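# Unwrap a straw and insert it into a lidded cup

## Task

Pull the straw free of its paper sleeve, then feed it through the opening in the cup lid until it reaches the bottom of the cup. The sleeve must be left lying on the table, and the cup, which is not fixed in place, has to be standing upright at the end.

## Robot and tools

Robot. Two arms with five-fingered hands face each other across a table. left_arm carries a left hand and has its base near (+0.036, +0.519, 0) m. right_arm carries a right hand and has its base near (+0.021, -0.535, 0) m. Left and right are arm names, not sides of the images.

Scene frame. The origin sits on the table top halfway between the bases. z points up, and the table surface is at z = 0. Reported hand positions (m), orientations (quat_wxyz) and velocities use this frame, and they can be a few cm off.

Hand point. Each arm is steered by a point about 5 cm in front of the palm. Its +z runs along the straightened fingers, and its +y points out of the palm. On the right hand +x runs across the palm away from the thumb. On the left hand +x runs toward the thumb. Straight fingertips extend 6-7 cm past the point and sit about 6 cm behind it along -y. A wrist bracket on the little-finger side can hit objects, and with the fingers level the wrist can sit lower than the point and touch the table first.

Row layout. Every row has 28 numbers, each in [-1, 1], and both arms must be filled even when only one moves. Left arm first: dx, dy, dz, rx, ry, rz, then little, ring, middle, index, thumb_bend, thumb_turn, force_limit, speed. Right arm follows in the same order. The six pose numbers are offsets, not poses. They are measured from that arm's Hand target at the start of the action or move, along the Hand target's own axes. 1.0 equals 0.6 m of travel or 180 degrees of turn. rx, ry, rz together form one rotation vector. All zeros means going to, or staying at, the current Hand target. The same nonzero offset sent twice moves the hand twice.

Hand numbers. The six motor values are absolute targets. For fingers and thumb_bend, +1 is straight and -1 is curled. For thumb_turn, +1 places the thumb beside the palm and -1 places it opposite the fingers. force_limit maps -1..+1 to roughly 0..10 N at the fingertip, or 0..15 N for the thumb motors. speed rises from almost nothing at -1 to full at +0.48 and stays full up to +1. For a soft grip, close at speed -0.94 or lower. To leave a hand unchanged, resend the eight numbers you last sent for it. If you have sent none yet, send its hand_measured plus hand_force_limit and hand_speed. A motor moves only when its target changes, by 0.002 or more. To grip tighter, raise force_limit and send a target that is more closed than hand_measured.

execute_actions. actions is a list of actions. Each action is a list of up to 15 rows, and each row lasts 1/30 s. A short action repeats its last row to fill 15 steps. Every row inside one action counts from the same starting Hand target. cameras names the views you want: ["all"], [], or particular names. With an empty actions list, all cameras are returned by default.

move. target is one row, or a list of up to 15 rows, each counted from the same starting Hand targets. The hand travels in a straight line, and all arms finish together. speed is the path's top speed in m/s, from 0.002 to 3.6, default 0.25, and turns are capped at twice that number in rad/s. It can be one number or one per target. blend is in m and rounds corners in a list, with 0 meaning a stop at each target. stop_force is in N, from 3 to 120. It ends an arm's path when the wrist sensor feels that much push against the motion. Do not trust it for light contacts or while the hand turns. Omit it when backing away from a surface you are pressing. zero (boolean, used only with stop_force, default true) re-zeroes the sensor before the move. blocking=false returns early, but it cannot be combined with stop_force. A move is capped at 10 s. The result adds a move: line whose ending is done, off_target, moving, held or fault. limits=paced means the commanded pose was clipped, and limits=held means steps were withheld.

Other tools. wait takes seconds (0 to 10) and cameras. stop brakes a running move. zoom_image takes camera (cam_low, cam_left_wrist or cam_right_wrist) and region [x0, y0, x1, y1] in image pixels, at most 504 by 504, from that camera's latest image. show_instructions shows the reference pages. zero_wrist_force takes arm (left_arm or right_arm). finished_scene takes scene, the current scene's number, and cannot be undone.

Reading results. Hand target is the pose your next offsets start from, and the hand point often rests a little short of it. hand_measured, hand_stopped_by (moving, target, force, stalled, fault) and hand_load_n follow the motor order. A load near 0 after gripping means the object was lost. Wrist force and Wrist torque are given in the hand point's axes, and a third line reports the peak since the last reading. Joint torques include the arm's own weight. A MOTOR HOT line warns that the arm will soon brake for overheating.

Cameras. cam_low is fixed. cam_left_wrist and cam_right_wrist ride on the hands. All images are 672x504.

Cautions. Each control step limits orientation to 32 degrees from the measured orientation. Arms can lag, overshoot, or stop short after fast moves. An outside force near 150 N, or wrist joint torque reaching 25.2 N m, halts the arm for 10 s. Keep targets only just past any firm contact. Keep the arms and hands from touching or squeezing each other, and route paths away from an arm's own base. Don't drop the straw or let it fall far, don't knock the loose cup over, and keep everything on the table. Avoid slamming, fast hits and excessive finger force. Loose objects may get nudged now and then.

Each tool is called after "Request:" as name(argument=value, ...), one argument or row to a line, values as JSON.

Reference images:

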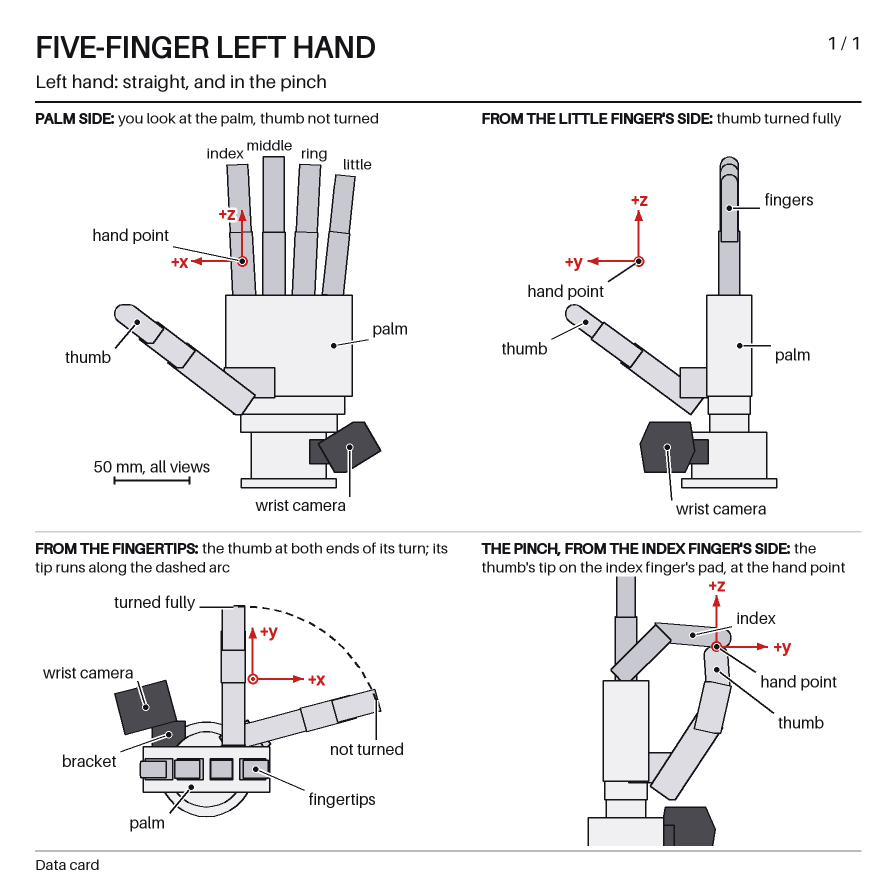

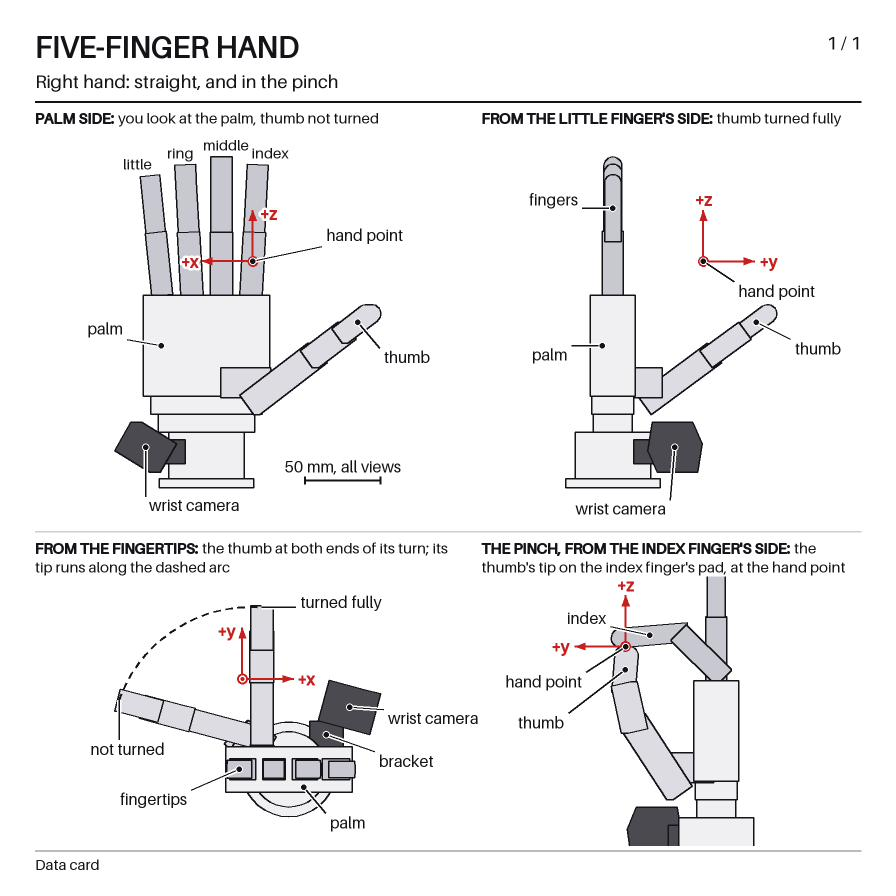

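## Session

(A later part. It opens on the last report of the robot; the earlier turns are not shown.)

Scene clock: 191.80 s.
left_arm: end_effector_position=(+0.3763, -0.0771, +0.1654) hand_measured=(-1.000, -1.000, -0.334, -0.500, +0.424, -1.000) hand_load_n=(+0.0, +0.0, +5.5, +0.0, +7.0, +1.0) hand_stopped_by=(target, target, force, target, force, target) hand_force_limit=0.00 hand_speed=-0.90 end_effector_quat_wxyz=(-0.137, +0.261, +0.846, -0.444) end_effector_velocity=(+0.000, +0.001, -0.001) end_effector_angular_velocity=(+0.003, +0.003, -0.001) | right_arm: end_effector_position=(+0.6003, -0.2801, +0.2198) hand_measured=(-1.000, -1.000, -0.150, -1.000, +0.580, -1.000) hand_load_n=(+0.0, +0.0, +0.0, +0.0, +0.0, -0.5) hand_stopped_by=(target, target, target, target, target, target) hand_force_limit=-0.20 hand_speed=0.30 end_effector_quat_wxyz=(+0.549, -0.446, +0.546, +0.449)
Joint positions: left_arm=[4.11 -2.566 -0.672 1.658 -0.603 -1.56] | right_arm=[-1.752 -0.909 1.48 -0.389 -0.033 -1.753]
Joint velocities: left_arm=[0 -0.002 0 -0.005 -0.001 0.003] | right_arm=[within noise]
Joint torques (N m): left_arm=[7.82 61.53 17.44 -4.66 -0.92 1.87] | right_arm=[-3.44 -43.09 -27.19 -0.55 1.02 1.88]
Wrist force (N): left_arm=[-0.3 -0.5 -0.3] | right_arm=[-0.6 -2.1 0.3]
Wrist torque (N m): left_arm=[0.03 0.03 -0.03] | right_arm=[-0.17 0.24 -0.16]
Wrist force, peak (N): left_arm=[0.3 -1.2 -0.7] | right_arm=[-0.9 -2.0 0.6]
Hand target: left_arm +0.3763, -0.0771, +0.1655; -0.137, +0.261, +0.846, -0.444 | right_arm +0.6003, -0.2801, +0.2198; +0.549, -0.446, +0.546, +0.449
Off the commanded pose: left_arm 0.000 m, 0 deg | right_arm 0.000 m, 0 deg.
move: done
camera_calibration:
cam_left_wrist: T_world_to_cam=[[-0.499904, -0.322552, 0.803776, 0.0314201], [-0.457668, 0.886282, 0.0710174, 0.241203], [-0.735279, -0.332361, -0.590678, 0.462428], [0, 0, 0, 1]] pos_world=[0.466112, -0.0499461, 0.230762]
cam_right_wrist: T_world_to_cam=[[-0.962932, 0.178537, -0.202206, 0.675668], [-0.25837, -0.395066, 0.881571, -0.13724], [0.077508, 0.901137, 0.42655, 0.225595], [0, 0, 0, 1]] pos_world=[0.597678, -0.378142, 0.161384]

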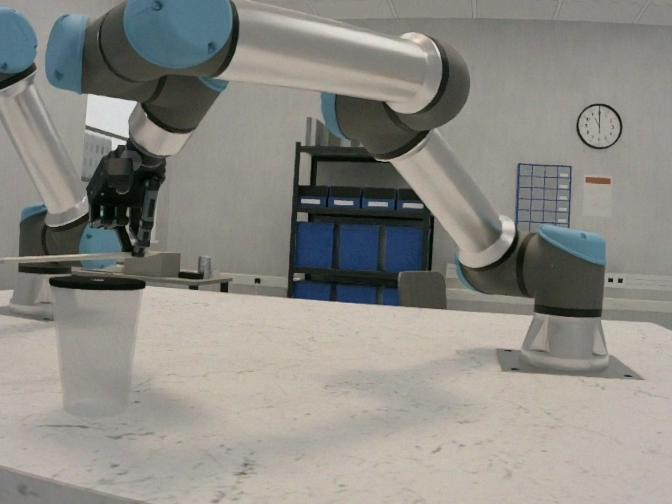

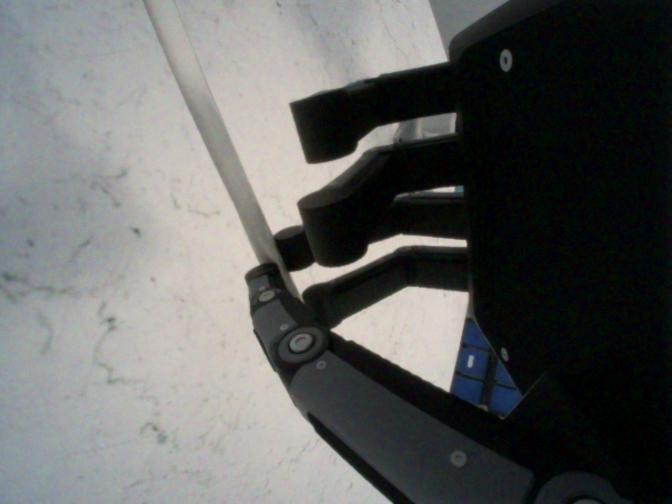

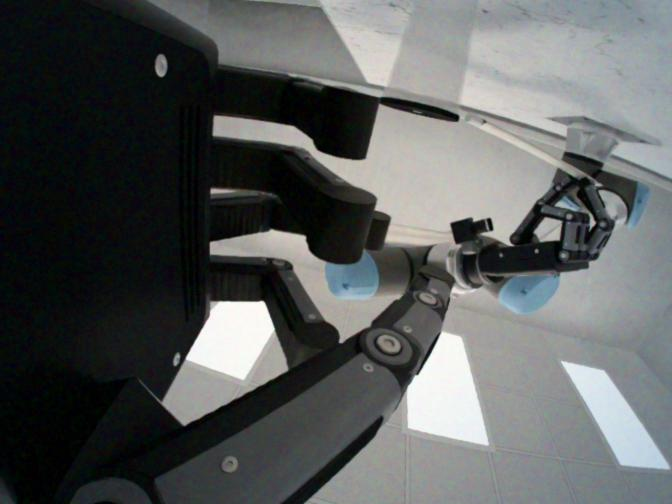

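Request:
move(
  target=[0,0,0,0,0,0,-1,-1,-0.45,-0.5,0.2,-1,0,-0.9,0.098,0.0545,0.1725,-0.0283,0,0,-1,-1,-0.15,-1,0.58,-1,-0.2,0.3],
  speed=0.12,
  cameras=["cam_low","cam_right_wrist"],
)

Request:
zoom_image(
  camera="cam_right_wrist",
  region=[260, 120, 560, 345],
)

Request:
zoom_image(
  camera="cam_low",
  region=[0, 160, 160, 280],
)

Scene clock: 203.90 s.
left_arm: end_effector_position=(+0.3763, -0.0771, +0.1655) hand_measured=(-1.000, -1.000, -0.334, -0.500, +0.424, -1.000) hand_load_n=(+0.0, +0.5, +6.0, +0.0, +7.5, +1.0) hand_stopped_by=(target, target, force, target, force, target) hand_force_limit=0.00 hand_speed=-0.90 end_effector_quat_wxyz=(-0.137, +0.261, +0.846, -0.444) | right_arm: end_effector_position=(+0.5889, -0.1719, +0.1617) hand_measured=(-1.000, -1.000, -0.150, -1.000, +0.580, -1.000) hand_load_n=(+0.0, +0.0, +0.0, +0.0, +0.0, -0.5) hand_stopped_by=(target, target, target, target, target, target) hand_force_limit=-0.20 hand_speed=0.30 end_effector_quat_wxyz=(+0.528, -0.471, +0.526, +0.472)
Joint positions: left_arm=[4.11 -2.566 -0.672 1.657 -0.603 -1.56] | right_arm=[-1.563 -0.832 1.512 -0.715 0.068 -1.537]
Joint torques (N m): left_arm=[9.09 60.66 22.58 -3.52 -0.92 1.32] | right_arm=[9.59 -41.9 -26.88 -1.98 1.65 1.73]
Wrist force (N): left_arm=[0.2 -0.5 -0.5] | right_arm=[-0.4 -1.7 0.1]
Wrist torque (N m): left_arm=[0.03 -0.06 -0.02] | right_arm=[-0.14 0.21 -0.14]
Wrist force, peak (N): left_arm=[0.1 -0.8 -0.7] | right_arm=[-0.9 -2.2 -0.7]
Hand target: left_arm +0.3763, -0.0771, +0.1655; -0.137, +0.261, +0.846, -0.444 | right_arm +0.5889, -0.1719, +0.1616; +0.529, -0.470, +0.526, +0.473
Off the commanded pose: left_arm 0.000 m, 0 deg | right_arm 0.000 m, 0 deg.
move: done
camera_calibration:
cam_right_wrist: T_world_to_cam=[[-0.974953, 0.0915005, -0.202718, 0.625741], [-0.222392, -0.413266, 0.883036, -0.0708075], [-0.00297813, 0.906002, 0.423264, 0.202457], [0, 0, 0, 1]] pos_world=[0.594924, -0.269945, 0.103682]
Images, in order (width x height): cam_low 672x504, cam_right_wrist 672x504.

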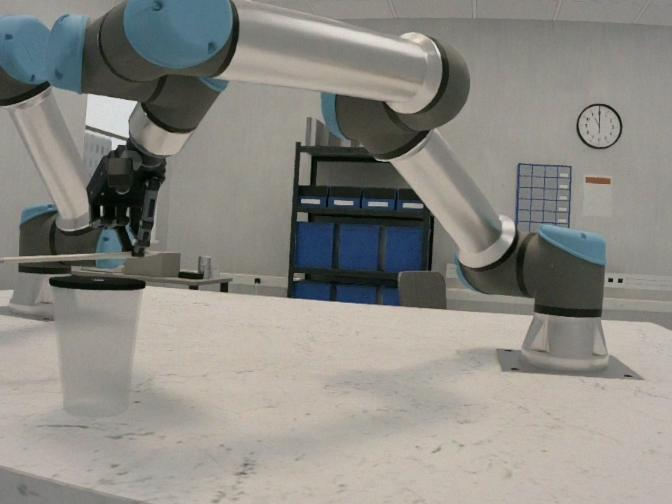

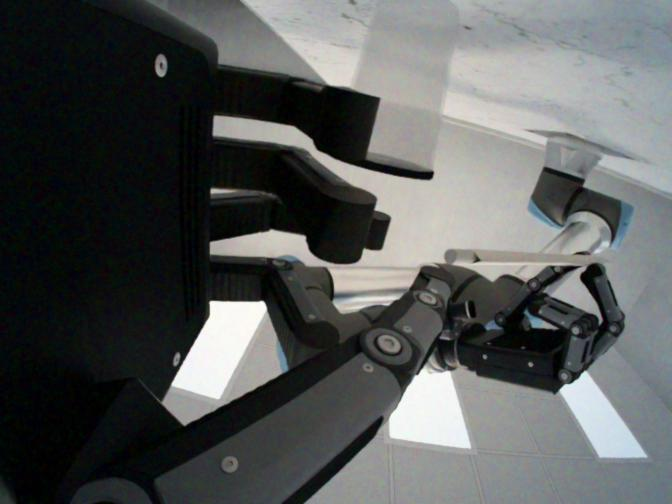

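Scaled by 1.680 from the camera's 672x504 image, which has a finer 960x720 frame.

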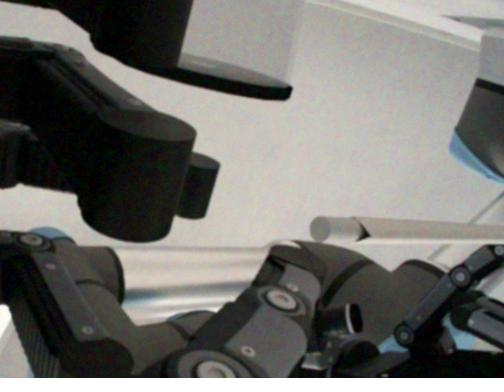

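Scaled by 3.150 from the camera's 672x504 image, which has a finer 960x720 frame.

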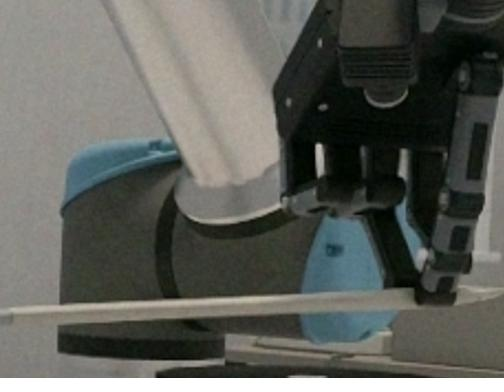

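Request:
move(
  target=[0,0,0,0,0,0,-1,-1,-0.45,-0.5,0.2,-1,0,-0.9,-0.002,0.0537,0.0227,0,0,0,-1,-1,-0.15,-1,0.58,-1,-0.2,0.3],
  speed=0.04,
  stop_force=5,
  cameras=["cam_low","cam_right_wrist"],
)

Request:
zoom_image(
  camera="cam_right_wrist",
  region=[300, 180, 500, 330],
)

Request:
zoom_image(
  camera="cam_low",
  region=[0, 160, 160, 280],
)

Scene clock: 214.63 s.
left_arm: end_effector_position=(+0.3763, -0.0771, +0.1655) hand_measured=(-1.000, -1.000, -0.334, -0.500, +0.424, -1.000) hand_load_n=(+0.0, +0.0, +5.5, +0.0, +7.5, +1.0) hand_stopped_by=(target, target, force, target, force, target) hand_force_limit=0.00 hand_speed=-0.90 end_effector_quat_wxyz=(-0.137, +0.261, +0.846, -0.444) | right_arm: end_effector_position=(+0.5584, -0.1547, +0.1629) hand_measured=(-1.000, -1.000, -0.150, -1.000, +0.580, -1.000) hand_load_n=(+0.0, +0.0, +0.0, +0.0, +0.0, +0.0) hand_stopped_by=(target, target, target, target, target, target) hand_force_limit=-0.20 hand_speed=0.30 end_effector_quat_wxyz=(+0.529, -0.470, +0.526, +0.473)
Joint positions: left_arm=[4.11 -2.566 -0.672 1.657 -0.603 -1.56] | right_arm=[-1.535 -0.886 1.616 -0.792 0.097 -1.509]
Joint torques (N m): left_arm=[8.84 61.63 12.62 -2.36 -0.37 0.4] | right_arm=[-8.33 -40.02 -1.88 -2.28 -2.08 2.03]
Wrist force (N): left_arm=[0.0 -0.3 -0.4] | right_arm=[-0.7 -2.2 0.0]
Wrist torque (N m): left_arm=[0.06 -0.02 -0.03] | right_arm=[-0.22 0.23 -0.28]
Wrist force, peak (N): left_arm=[0.3 -0.4 -1.0] | right_arm=[-0.4 -2.5 0.0]
Hand target: left_arm +0.3763, -0.0771, +0.1655; -0.137, +0.261, +0.846, -0.444 | right_arm +0.5584, -0.1547, +0.1629; +0.529, -0.470, +0.526, +0.473
Off the commanded pose: left_arm 0.000 m, 0 deg | right_arm 0.000 m, 0 deg.
move: done
camera_calibration:
cam_right_wrist: T_world_to_cam=[[-0.974883, 0.0923496, -0.202669, 0.594852], [-0.222698, -0.416353, 0.881508, -0.0715764], [-0.00297511, 0.904501, 0.426462, 0.185642], [0, 0, 0, 1]] pos_world=[0.564524, -0.252649, 0.104484]
Images, in order (width x height): cam_low 672x504, cam_right_wrist 672x504.

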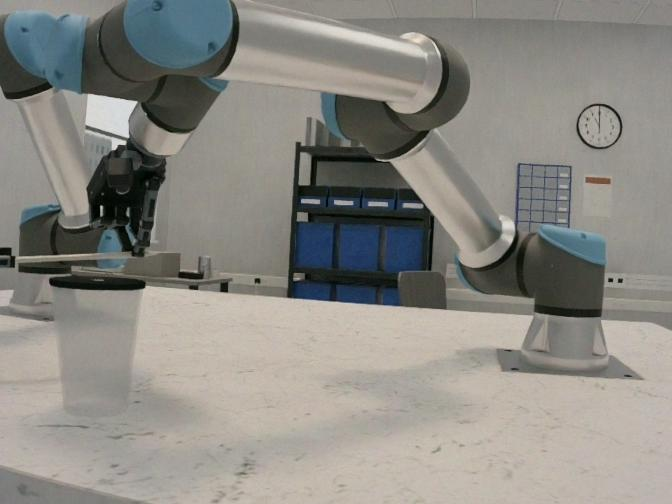

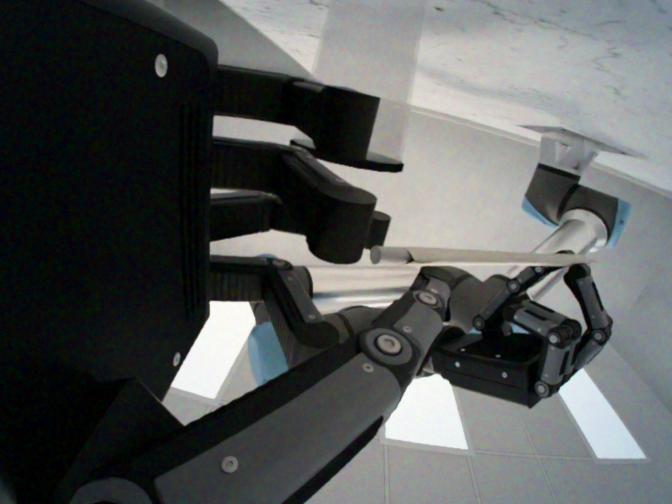

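Scaled by 2.520 from the camera's 672x504 image, which has a finer 960x720 frame.

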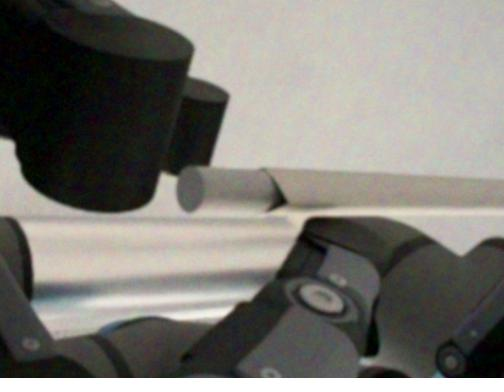

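Scaled by 3.150 from the camera's 672x504 image, which has a finer 960x720 frame.

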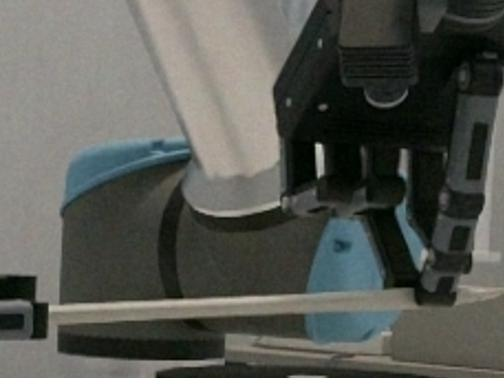

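Request:
move(
  target=[0,0,0,0,0,0,-1,-1,-0.45,-0.5,0.2,-1,0,-0.9,0,0,0,0,0,0,-1,-1,-0.42,-1,0.25,-1,0,-0.92],
  cameras=["cam_right_wrist"],
)

Request:
zoom_image(
  camera="cam_right_wrist",
  region=[300, 180, 500, 330],
)

Scene clock: 219.07 s.
left_arm: end_effector_position=(+0.3763, -0.0771, +0.1655) hand_measured=(-1.000, -1.000, -0.334, -0.500, +0.424, -1.000) hand_load_n=(+0.5, +0.0, +6.0, +0.0, +7.0, +0.5) hand_stopped_by=(target, target, force, target, force, target) hand_force_limit=0.00 hand_speed=-0.90 end_effector_quat_wxyz=(-0.137, +0.261, +0.846, -0.444) | right_arm: end_effector_position=(+0.5584, -0.1547, +0.1629) hand_measured=(-1.000, -1.000, -0.420, -1.000, +0.420, -1.000) hand_load_n=(+0.0, +0.0, +1.5, +0.0, +7.5, +0.5) hand_stopped_by=(target, target, target, target, force, target) hand_force_limit=0.00 hand_speed=-0.92 end_effector_quat_wxyz=(+0.529, -0.470, +0.526, +0.473)
Joint positions: left_arm=[4.11 -2.566 -0.672 1.657 -0.603 -1.56] | right_arm=[-1.535 -0.886 1.616 -0.792 0.097 -1.509]
Joint torques (N m): left_arm=[8.75 61.19 11.21 -2.32 0.16 -0.35] | right_arm=[-7.41 -38.89 -2.85 -2 -1.72 2.31]
Wrist force (N): left_arm=[0.1 -0.4 -0.4] | right_arm=[-0.7 -2.0 0.2]
Wrist torque (N m): left_arm=[0.07 -0.02 -0.01] | right_arm=[-0.19 0.23 -0.28]
Wrist force, peak (N): left_arm=[0.4 -0.7 -0.8] | right_arm=[-0.5 -2.4 0.1]
Hand target: left_arm +0.3763, -0.0771, +0.1655; -0.137, +0.261, +0.846, -0.444 | right_arm +0.5584, -0.1547, +0.1629; +0.529, -0.470, +0.526, +0.473
Off the commanded pose: left_arm 0.000 m, 0 deg | right_arm 0.000 m, 0 deg.
move: done
camera_calibration:
cam_right_wrist: T_world_to_cam=[[-0.974883, 0.0923496, -0.202669, 0.594852], [-0.222698, -0.416353, 0.881508, -0.0715764], [-0.00297511, 0.904501, 0.426462, 0.185642], [0, 0, 0, 1]] pos_world=[0.564524, -0.252649, 0.104484]
Images, in order (width x height): cam_right_wrist 672x504.

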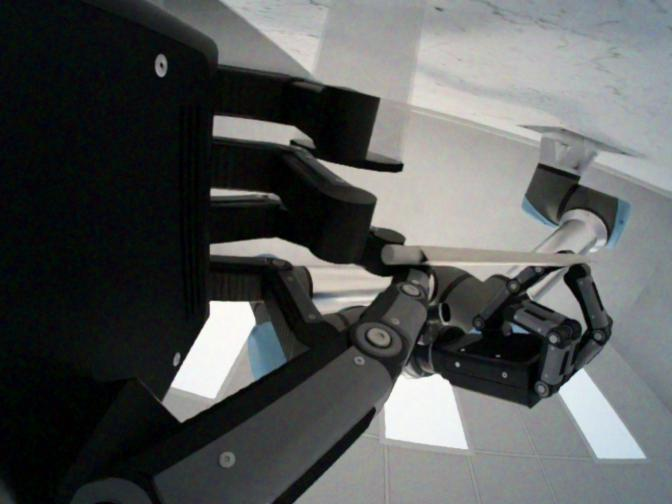

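Scaled by 2.520 from the camera's 672x504 image, which has a finer 960x720 frame.

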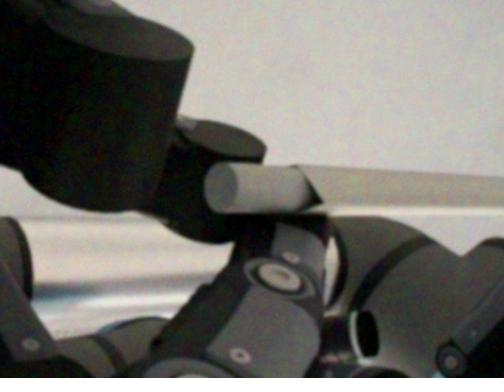

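Request:
move(
  target=[0,0,0,0,0,0,-1,-1,-0.45,-0.5,0.2,-1,0,-0.9,0,0,0,0,0,0,-1,-1,-0.15,-1,0.58,-1,-0.2,0.0],
  cameras=[],
)

Request:
move(
  target=[0,0,0,0,0,0,-1,-1,-0.45,-0.5,0.2,-1,0,-0.9,0,-0.0008,-0.0075,0,0,0,-1,-1,-0.15,-1,0.58,-1,-0.2,0.0],
  speed=0.03,
  cameras=["cam_right_wrist"],
)

Request:
zoom_image(
  camera="cam_right_wrist",
  region=[300, 180, 500, 330],
)

Scene clock: 230.27 s.
left_arm: end_effector_position=(+0.3763, -0.0771, +0.1655) hand_measured=(-1.000, -1.000, -0.334, -0.500, +0.424, -1.000) hand_load_n=(+0.0, +0.0, +5.5, +0.0, +6.5, +1.0) hand_stopped_by=(target, target, force, target, force, target) hand_force_limit=0.00 hand_speed=-0.90 end_effector_quat_wxyz=(-0.137, +0.261, +0.846, -0.444) | right_arm: end_effector_position=(+0.5584, -0.1547, +0.1629) hand_measured=(-1.000, -1.000, -0.150, -1.000, +0.580, -1.000) hand_load_n=(+0.5, +0.0, +0.0, +0.0, +0.0, +0.0) hand_stopped_by=(target, target, target, target, target, target) hand_force_limit=-0.20 hand_speed=0.00 end_effector_quat_wxyz=(+0.529, -0.470, +0.526, +0.473)
Joint positions: left_arm=[4.11 -2.566 -0.672 1.657 -0.603 -1.56] | right_arm=[-1.535 -0.886 1.616 -0.792 0.097 -1.509]
Joint torques (N m): left_arm=[8.96 60.85 11.53 -2.39 0.36 -1.06] | right_arm=[-6.27 -39.13 -3.77 -2.08 -1.55 1.86]
Wrist force (N): left_arm=[0.2 -0.5 -0.3] | right_arm=[-0.5 -2.1 0.1]
Wrist torque (N m): left_arm=[0.03 -0.04 -0.02] | right_arm=[-0.21 0.21 -0.27]
Wrist force, peak (N): left_arm=[0.2 -1.0 -0.5] | right_arm=[-0.6 -2.4 -0.2]
Hand target: left_arm +0.3763, -0.0771, +0.1655; -0.137, +0.261, +0.846, -0.444 | right_arm +0.5584, -0.1547, +0.1629; +0.529, -0.470, +0.526, +0.473
Off the commanded pose: left_arm 0.000 m, 0 deg | right_arm 0.000 m, 0 deg.
move: done
No camera images: "cameras" was empty.

Scene clock: 230.97 s.
left_arm: end_effector_position=(+0.3763, -0.0771, +0.1655) hand_measured=(-1.000, -1.000, -0.334, -0.500, +0.424, -1.000) hand_load_n=(+0.0, +0.0, +5.0, +0.0, +6.5, +1.5) hand_stopped_by=(target, target, force, target, force, target) hand_force_limit=0.00 hand_speed=-0.90 end_effector_quat_wxyz=(-0.137, +0.261, +0.846, -0.444) | right_arm: end_effector_position=(+0.5584, -0.1594, +0.1629) hand_measured=(-1.000, -1.000, -0.150, -1.000, +0.580, -1.000) hand_load_n=(+0.0, +0.0, +0.0, +0.0, +0.0, +0.0) hand_stopped_by=(target, target, target, target, target, target) hand_force_limit=-0.20 hand_speed=0.00 end_effector_quat_wxyz=(+0.529, -0.470, +0.526, +0.473) end_effector_velocity=(+0.000, +0.000, +0.000) end_effector_angular_velocity=(+0.000, -0.003, +0.001)
Joint positions: left_arm=[4.11 -2.566 -0.672 1.657 -0.603 -1.56] | right_arm=[-1.543 -0.889 1.621 -0.8 0.089 -1.504]
Joint velocities: left_arm=[within noise] | right_arm=[0.001 0 0 -0.005 0 0.001]
Joint torques (N m): left_arm=[8.26 60.33 10.34 -2.45 0.54 -1.03] | right_arm=[4.85 -53.3 -2.59 -1.99 0.34 1.81]
Wrist force (N): left_arm=[0.0 -0.5 -0.3] | right_arm=[-0.7 -2.1 -0.1]
Wrist torque (N m): left_arm=[0.03 0.00 -0.03] | right_arm=[-0.21 0.25 -0.29]
Wrist force, peak (N): left_arm=[0.1 -0.7 -0.8] | right_arm=[-0.5 -2.3 0.0]
Hand target: left_arm +0.3763, -0.0771, +0.1655; -0.137, +0.261, +0.846, -0.444 | right_arm +0.5584, -0.1593, +0.1629; +0.529, -0.470, +0.526, +0.473
Off the commanded pose: left_arm 0.000 m, 0 deg | right_arm 0.000 m, 0 deg.
move: done
camera_calibration:
cam_right_wrist: T_world_to_cam=[[-0.974882, 0.0922618, -0.202712, 0.595258], [-0.222699, -0.416373, 0.881498, -0.0734953], [-0.0030751, 0.9045, 0.426462, 0.189859], [0, 0, 0, 1]] pos_world=[0.564523, -0.257249, 0.104484]
Images, in order (width x height): cam_right_wrist 672x504.

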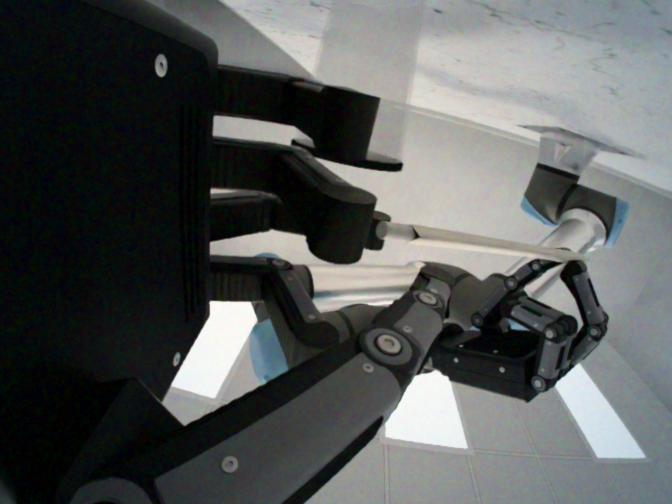

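Scaled by 2.520 from the camera's 672x504 image, which has a finer 960x720 frame.

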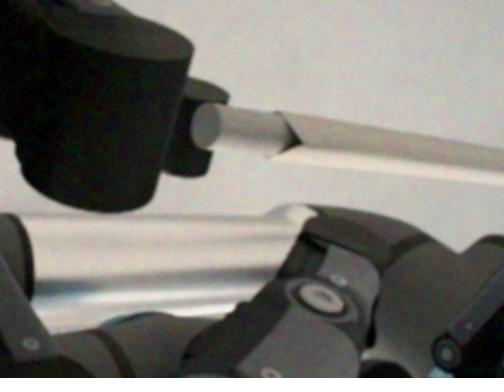

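Request:
move(
  target=[0,0,0,0,0,0,-1,-1,-0.45,-0.5,0.2,-1,0,-0.9,0.0158,0.0008,0.0075,0,0,0,-1,-1,-0.15,-1,0.58,-1,-0.2,0.0],
  speed=0.03,
  cameras=["cam_right_wrist","cam_low"],
)

Request:
zoom_image(
  camera="cam_right_wrist",
  region=[300, 180, 500, 330],
)

Request:
zoom_image(
  camera="cam_low",
  region=[0, 160, 160, 280],
)

Scene clock: 242.93 s.
left_arm: end_effector_position=(+0.3763, -0.0771, +0.1655) hand_measured=(-1.000, -1.000, -0.334, -0.500, +0.424, -1.000) hand_load_n=(+0.0, +0.0, +5.0, +0.0, +6.5, +1.5) hand_stopped_by=(target, target, force, target, force, target) hand_force_limit=0.00 hand_speed=-0.90 end_effector_quat_wxyz=(-0.137, +0.261, +0.846, -0.444) | right_arm: end_effector_position=(+0.5585, -0.1546, +0.1534) hand_measured=(-1.000, -1.000, -0.150, -1.000, +0.580, -1.000) hand_load_n=(+0.0, +0.0, +0.0, +0.0, +0.5, +0.0) hand_stopped_by=(target, target, target, target, target, target) hand_force_limit=-0.20 hand_speed=0.00 end_effector_quat_wxyz=(+0.529, -0.470, +0.525, +0.473)
Joint positions: left_arm=[4.11 -2.566 -0.672 1.657 -0.603 -1.56] | right_arm=[-1.534 -0.871 1.619 -0.811 0.097 -1.509]
Joint torques (N m): left_arm=[7.96 57.54 11.78 -2.29 0.79 -1.29] | right_arm=[-4.39 -52.62 -21.56 -0.44 -0.45 1.47]
Wrist force (N): left_arm=[0.0 -0.6 -0.5] | right_arm=[-0.7 -2.0 -0.1]
Wrist torque (N m): left_arm=[0.01 -0.02 -0.02] | right_arm=[-0.20 0.23 -0.16]
Wrist force, peak (N): left_arm=[0.2 -0.9 -0.5] | right_arm=[-0.6 -2.3 0.1]
Hand target: left_arm +0.3763, -0.0771, +0.1655; -0.137, +0.261, +0.846, -0.444 | right_arm +0.5584, -0.1547, +0.1534; +0.529, -0.470, +0.526, +0.473
Off the commanded pose: left_arm 0.000 m, 0 deg | right_arm 0.000 m, 0 deg.
move: done
camera_calibration:
cam_right_wrist: T_world_to_cam=[[-0.974835, 0.0923529, -0.2029, 0.592904], [-0.222908, -0.416352, 0.881455, -0.0629951], [-0.003073, 0.904501, 0.426461, 0.189568], [0, 0, 0, 1]] pos_world=[0.564523, -0.252449, 0.0949844]
Images, in order (width x height): cam_low 672x504, cam_right_wrist 672x504.

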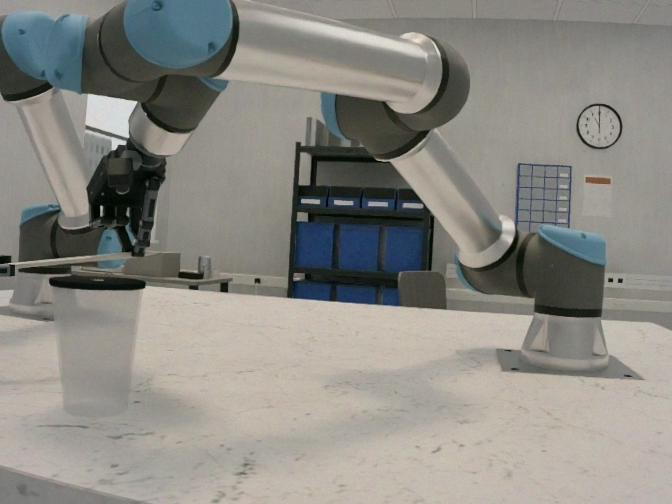

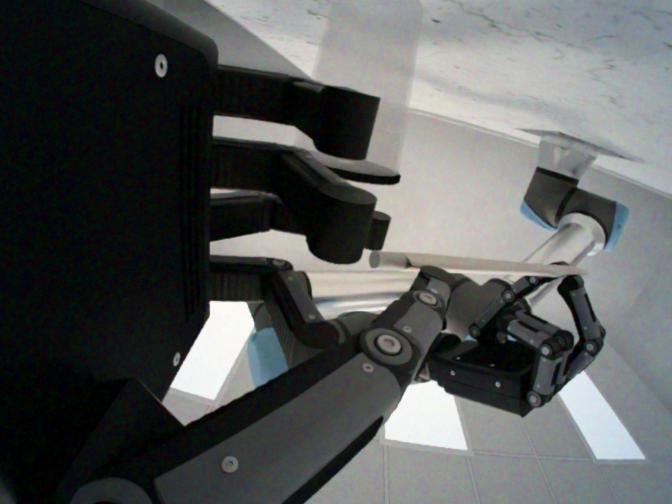

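Scaled by 2.520 from the camera's 672x504 image, which has a finer 960x720 frame.

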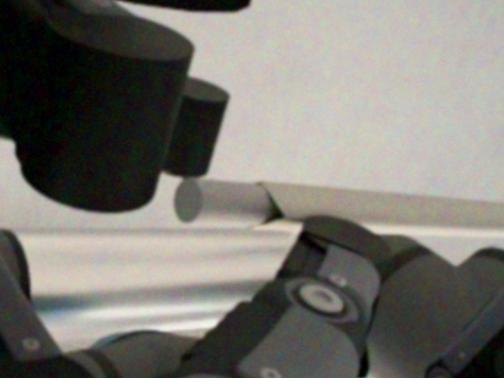

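Scaled by 3.150 from the camera's 672x504 image, which has a finer 960x720 frame.

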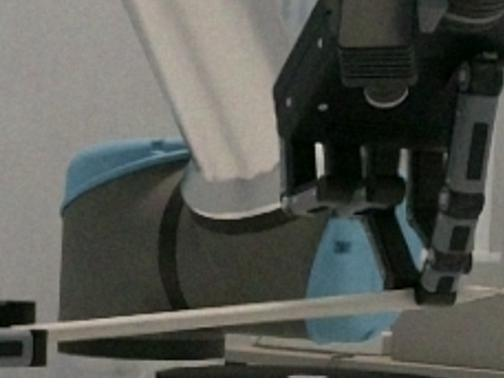

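Request:
move(
  target=[0,0,0,0,0,0,-1,-1,-0.45,-0.5,0.2,-1,0,-0.9,0,0,0,0,0,0,-1,-1,-0.36,-1,0.38,-1,0,-0.92],
  cameras=["cam_right_wrist"],
)

Request:
zoom_image(
  camera="cam_right_wrist",
  region=[300, 180, 500, 330],
)

Scene clock: 246.43 s.
left_arm: end_effector_position=(+0.3763, -0.0771, +0.1655) hand_measured=(-1.000, -1.000, -0.334, -0.500, +0.422, -1.000) hand_load_n=(+0.0, +0.0, +1.0, +0.0, +2.0, -0.5) hand_stopped_by=(target, target, force, target, force, target) hand_force_limit=0.00 hand_speed=-0.90 end_effector_quat_wxyz=(-0.137, +0.261, +0.846, -0.444) | right_arm: end_effector_position=(+0.5584, -0.1547, +0.1534) hand_measured=(-1.000, -1.000, -0.334, -1.000, +0.474, -1.000) hand_load_n=(+0.0, +0.0, +7.5, +0.0, +7.5, +0.0) hand_stopped_by=(target, target, force, target, force, target) hand_force_limit=0.00 hand_speed=-0.92 end_effector_quat_wxyz=(+0.529, -0.470, +0.526, +0.473)
Joint positions: left_arm=[4.11 -2.566 -0.672 1.657 -0.603 -1.56] | right_arm=[-1.534 -0.871 1.619 -0.811 0.097 -1.509]
Joint torques (N m): left_arm=[7.31 56.55 12.04 -2.56 1.11 -1.05] | right_arm=[-6.25 -53.47 -1.81 -1.95 -1.7 1.89]
Wrist force (N): left_arm=[-0.8 -0.4 -0.3] | right_arm=[-0.6 -0.7 0.1]
Wrist torque (N m): left_arm=[-0.02 -0.05 0.01] | right_arm=[-0.19 0.20 -0.15]
Wrist force, peak (N): left_arm=[-1.2 -0.4 -0.7] | right_arm=[-0.3 -2.3 0.1]
Hand target: left_arm +0.3763, -0.0771, +0.1655; -0.137, +0.261, +0.846, -0.444 | right_arm +0.5584, -0.1547, +0.1534; +0.529, -0.470, +0.526, +0.473
Off the commanded pose: left_arm 0.000 m, 0 deg | right_arm 0.000 m, 0 deg.
move: done
camera_calibration:
cam_right_wrist: T_world_to_cam=[[-0.974882, 0.0922618, -0.202712, 0.592919], [-0.222699, -0.416373, 0.881498, -0.0632523], [-0.0030751, 0.9045, 0.426462, 0.189616], [0, 0, 0, 1]] pos_world=[0.564523, -0.252549, 0.0950842]
Images, in order (width x height): cam_right_wrist 672x504.

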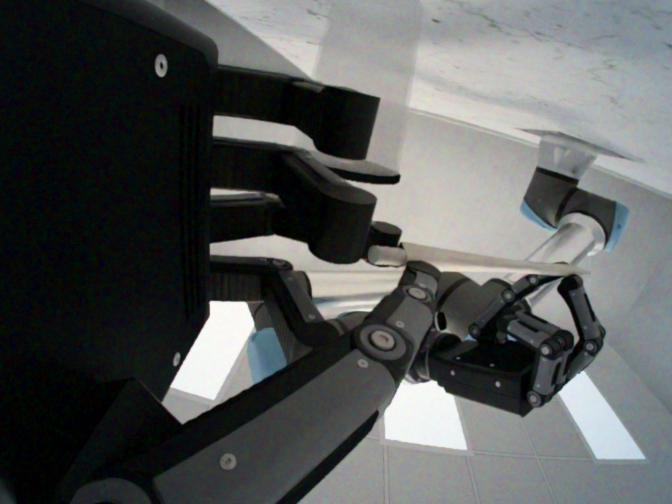

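Scaled by 2.520 from the camera's 672x504 image, which has a finer 960x720 frame.

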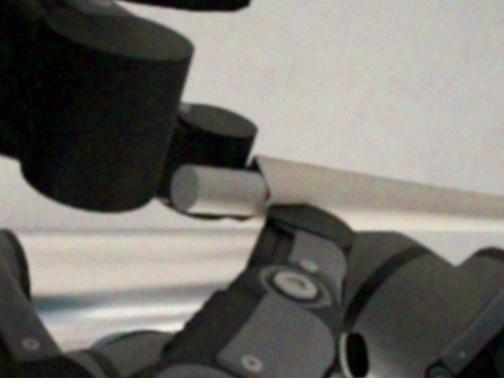

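Request:
move(
  target=[0,0,0,0,0,0,-1,-1,-0.45,-0.5,0.2,-1,0,-0.9,0.004,-0.046,-0.0195,0,0,0,-1,-1,-0.36,-1,0.38,-1,0,-0.92],
  speed=0.03,
  cameras=["cam_right_wrist","cam_low","cam_left_wrist"],
)

Request:
zoom_image(
  camera="cam_right_wrist",
  region=[300, 180, 500, 330],
)

Request:
zoom_image(
  camera="cam_low",
  region=[0, 160, 160, 280],
)

Scene clock: 252.47 s.
left_arm: end_effector_position=(+0.3763, -0.0771, +0.1655) hand_measured=(-1.000, -1.000, -0.334, -0.500, +0.422, -1.000) hand_load_n=(+0.0, +0.0, +0.0, +0.0, +0.0, +0.0) hand_stopped_by=(target, target, force, target, force, target) hand_force_limit=0.00 hand_speed=-0.90 end_effector_quat_wxyz=(-0.137, +0.261, +0.846, -0.444) | right_arm: end_effector_position=(+0.5847, -0.1695, +0.1510) hand_measured=(-1.000, -1.000, -0.334, -1.000, +0.474, -1.000) hand_load_n=(+0.0, +0.0, +2.5, +0.0, +2.5, +1.0) hand_stopped_by=(target, target, force, target, force, target) hand_force_limit=0.00 hand_speed=-0.92 end_effector_quat_wxyz=(+0.529, -0.470, +0.526, +0.473) end_effector_velocity=(-0.002, +0.001, +0.000) end_effector_angular_velocity=(+0.000, -0.001, +0.002)
Joint positions: left_arm=[4.11 -2.566 -0.672 1.657 -0.603 -1.56] | right_arm=[-1.559 -0.829 1.547 -0.801 0.073 -1.488]
Joint velocities: left_arm=[within noise] | right_arm=[0.002 -0.003 0.004 0.003 0 -0.005]
Joint torques (N m): left_arm=[6.48 53.63 12.38 -2.58 1.6 -1.24] | right_arm=[7.88 -55.83 -2.68 1.76 1.61 -1.34]
Wrist force (N): left_arm=[0.0 -0.8 -0.6] | right_arm=[-0.5 -2.2 0.2]
Wrist torque (N m): left_arm=[0.00 -0.03 -0.01] | right_arm=[-0.22 0.23 -0.27]
Wrist force, peak (N): left_arm=[-1.5 -0.4 -0.7] | right_arm=[-0.5 -2.5 0.0]
Hand target: left_arm +0.3763, -0.0771, +0.1655; -0.137, +0.261, +0.846, -0.444 | right_arm +0.5846, -0.1694, +0.1510; +0.529, -0.470, +0.526, +0.473
Off the commanded pose: left_arm 0.000 m, 0 deg | right_arm 0.000 m, 0 deg.
move: done
camera_calibration:
cam_left_wrist: T_world_to_cam=[[-0.499941, -0.322481, 0.803782, 0.031359], [-0.457628, 0.886308, 0.0709531, 0.241193], [-0.73528, -0.33236, -0.590678, 0.462488], [0, 0, 0, 1]] pos_world=[0.466112, -0.0499464, 0.230862]
cam_right_wrist: T_world_to_cam=[[-0.974885, 0.0922759, -0.202695, 0.619421], [-0.222689, -0.416454, 0.881462, -0.0613777], [-0.00307525, 0.904462, 0.426543, 0.204132], [0, 0, 0, 1]] pos_world=[0.590823, -0.267349, 0.0925843]

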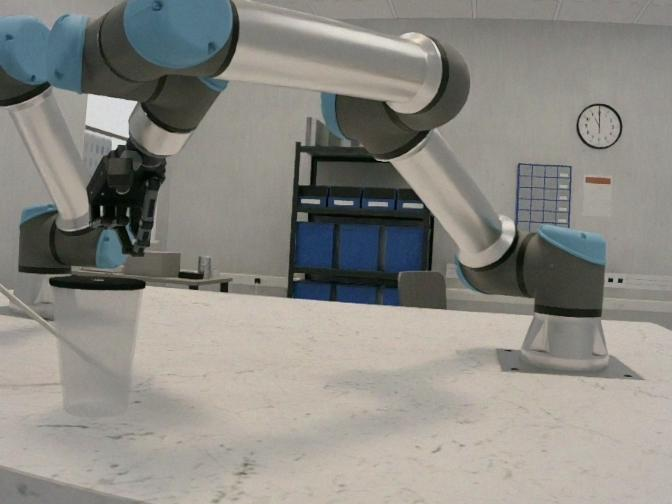

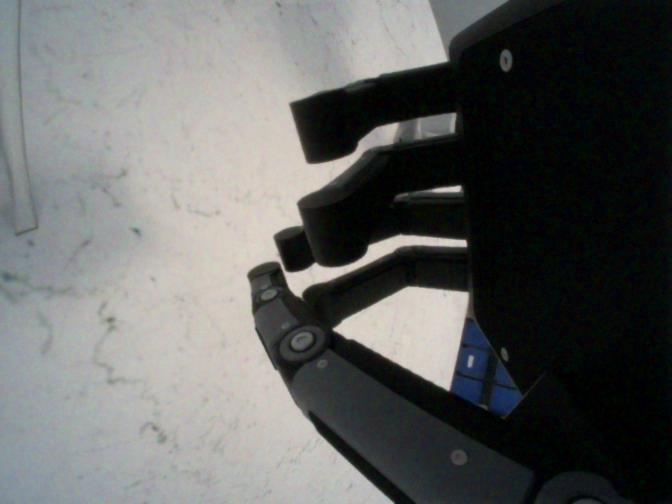

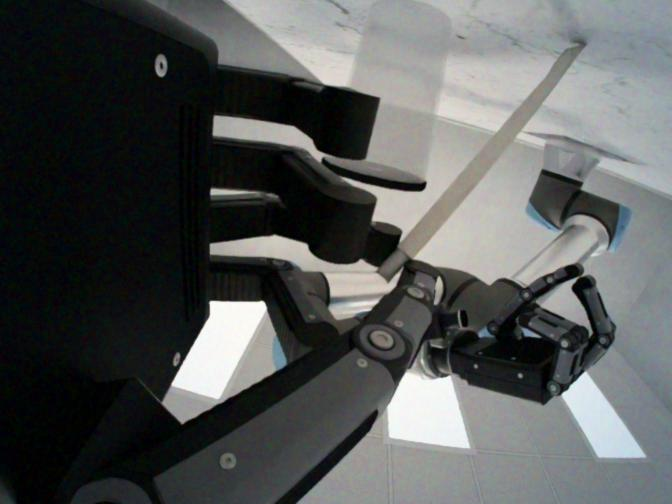

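Scaled by 2.520 from the camera's 672x504 image, which has a finer 960x720 frame.

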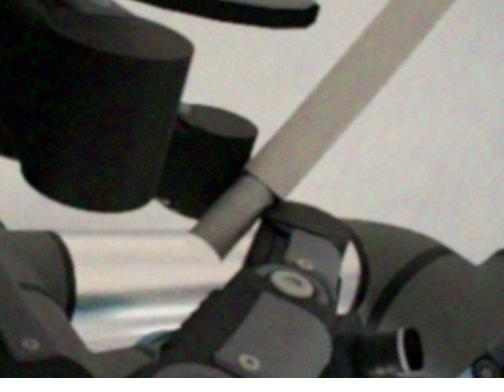

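Scaled by 3.150 from the camera's 672x504 image, which has a finer 960x720 frame.

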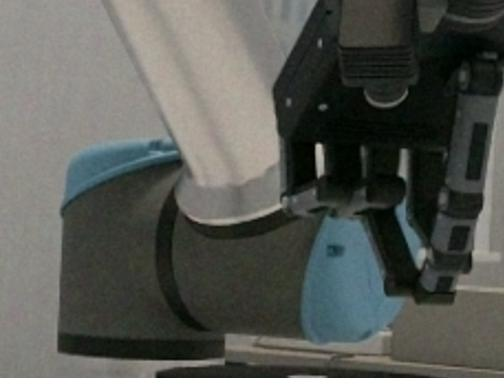

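Request:
move(
  target=[0,-0.164,-0.115,0,0,0,-1,-1,-0.2,-0.25,0.52,-1,-0.2,0.3,0,0,0,0,0,0,-1,-1,-0.44,-1,0.24,-1,0,-0.92],
  speed=0.2,
  cameras=[],
)

Request:
move(
  target=[0,0,0,0,0,0,-1,-1,-0.2,-0.25,0.52,-1,-0.2,0.3,-0.05,0,0,0,0,0.274,-1,-1,-0.44,-1,0.24,-1,0,-0.92],
  speed=0.15,
  cameras=["all"],
)

Scene clock: 264.40 s.
left_arm: end_effector_position=(+0.3770, -0.0763, +0.2856) hand_measured=(-1.000, -1.000, -0.200, -0.250, +0.520, -1.000) hand_load_n=(+0.0, +0.0, +0.0, +0.0, +0.0, +0.0) hand_stopped_by=(target, target, target, target, target, target) hand_force_limit=-0.20 hand_speed=0.30 end_effector_quat_wxyz=(-0.137, +0.261, +0.846, -0.444) | right_arm: end_effector_position=(+0.5846, -0.1694, +0.1510) hand_measured=(-1.000, -1.000, -0.348, -1.000, +0.462, -1.000) hand_load_n=(+0.0, +0.0, +6.0, +0.0, +7.0, +3.0) hand_stopped_by=(target, target, force, target, force, target) hand_force_limit=0.00 hand_speed=-0.92 end_effector_quat_wxyz=(+0.529, -0.470, +0.526, +0.473)
Joint positions: left_arm=[4.111 -2.616 -0.267 1.3 -0.603 -1.557] | right_arm=[-1.559 -0.83 1.547 -0.8 0.073 -1.489]
Joint torques (N m): left_arm=[-8.33 57.7 11.41 -2.61 2.23 -1.35] | right_arm=[8.56 -49.64 -18.62 1.5 1.82 -1.71]
Wrist force (N): left_arm=[0.3 -0.6 -0.3] | right_arm=[-0.6 -2.0 0.3]
Wrist torque (N m): left_arm=[0.02 -0.06 -0.06] | right_arm=[-0.19 0.23 -0.20]
Wrist force, peak (N): left_arm=[0.6 -2.1 -1.5] | right_arm=[-0.7 -2.3 0.3]
Hand target: left_arm +0.3769, -0.0763, +0.2856; -0.137, +0.261, +0.846, -0.444 | right_arm +0.5846, -0.1694, +0.1510; +0.529, -0.470, +0.526, +0.473
Off the commanded pose: left_arm 0.000 m, 0 deg | right_arm 0.000 m, 0 deg.
move: done
No camera images: "cameras" was empty.

Scene clock: 267.90 s.
left_arm: end_effector_position=(+0.3769, -0.0763, +0.2856) hand_measured=(-1.000, -1.000, -0.200, -0.250, +0.520, -1.000) hand_load_n=(+0.0, +0.0, +0.0, +0.0, +0.0, -0.5) hand_stopped_by=(target, target, target, target, target, target) hand_force_limit=-0.20 hand_speed=0.30 end_effector_quat_wxyz=(-0.137, +0.261, +0.846, -0.444) | right_arm: end_effector_position=(+0.5845, -0.1695, +0.1810) hand_measured=(-1.000, -1.000, -0.348, -1.000, +0.462, -1.000) hand_load_n=(+0.0, +0.0, +5.5, +0.0, +8.0, +2.0) hand_stopped_by=(target, target, force, target, force, target) hand_force_limit=0.00 hand_speed=-0.92 end_effector_quat_wxyz=(+0.283, -0.208, +0.674, +0.650)
Joint positions: left_arm=[4.111 -2.616 -0.267 1.3 -0.603 -1.557] | right_arm=[-1.553 -0.893 1.688 -0.856 0.079 -0.649]
Joint torques (N m): left_arm=[-7.87 61.74 5.57 -4.06 3.32 -1.31] | right_arm=[8.77 -38.73 -28.02 -1.18 1.56 -0.37]
Wrist force (N): left_arm=[0.4 -0.5 -0.6] | right_arm=[-0.4 -2.6 0.4]
Wrist torque (N m): left_arm=[0.05 -0.08 -0.05] | right_arm=[-0.12 0.13 -0.21]
Wrist force, peak (N): left_arm=[0.7 -0.7 -0.2] | right_arm=[-0.4 -3.0 0.4]
Hand target: left_arm +0.3769, -0.0763, +0.2856; -0.137, +0.261, +0.846, -0.444 | right_arm +0.5846, -0.1695, +0.1810; +0.283, -0.208, +0.674, +0.650
Off the commanded pose: left_arm 0.000 m, 0 deg | right_arm 0.000 m, 0 deg.
move: done
camera_calibration:
cam_left_wrist: T_world_to_cam=[[-0.499941, -0.322481, 0.803782, -0.0646977], [-0.457628, 0.886308, 0.0709531, 0.23223], [-0.73528, -0.33236, -0.590678, 0.534194], [0, 0, 0, 1]] pos_world=[0.466712, -0.0491464, 0.351062]
cam_right_wrist: T_world_to_cam=[[-0.789211, 0.0673956, 0.610413, 0.36536], [0.504364, -0.495955, 0.706856, -0.49474], [0.350377, 0.865729, 0.357421, -0.00923603], [0, 0, 0, 1]] pos_world=[0.541111, -0.261997, 0.129991]

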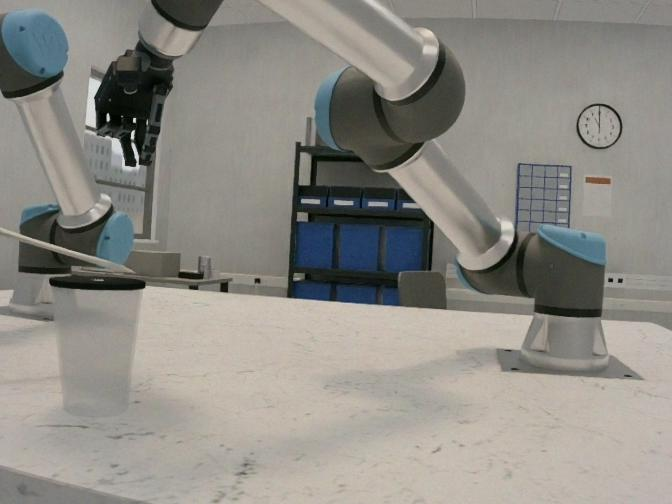

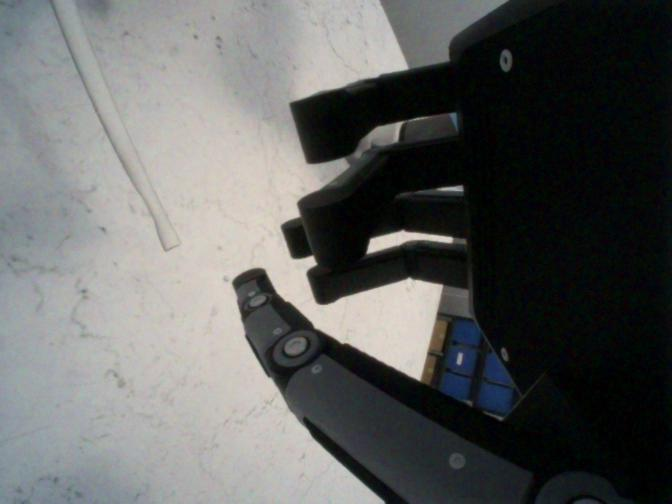

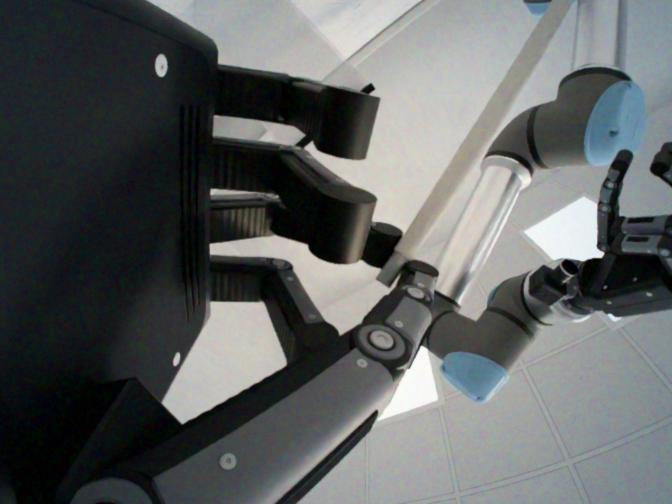

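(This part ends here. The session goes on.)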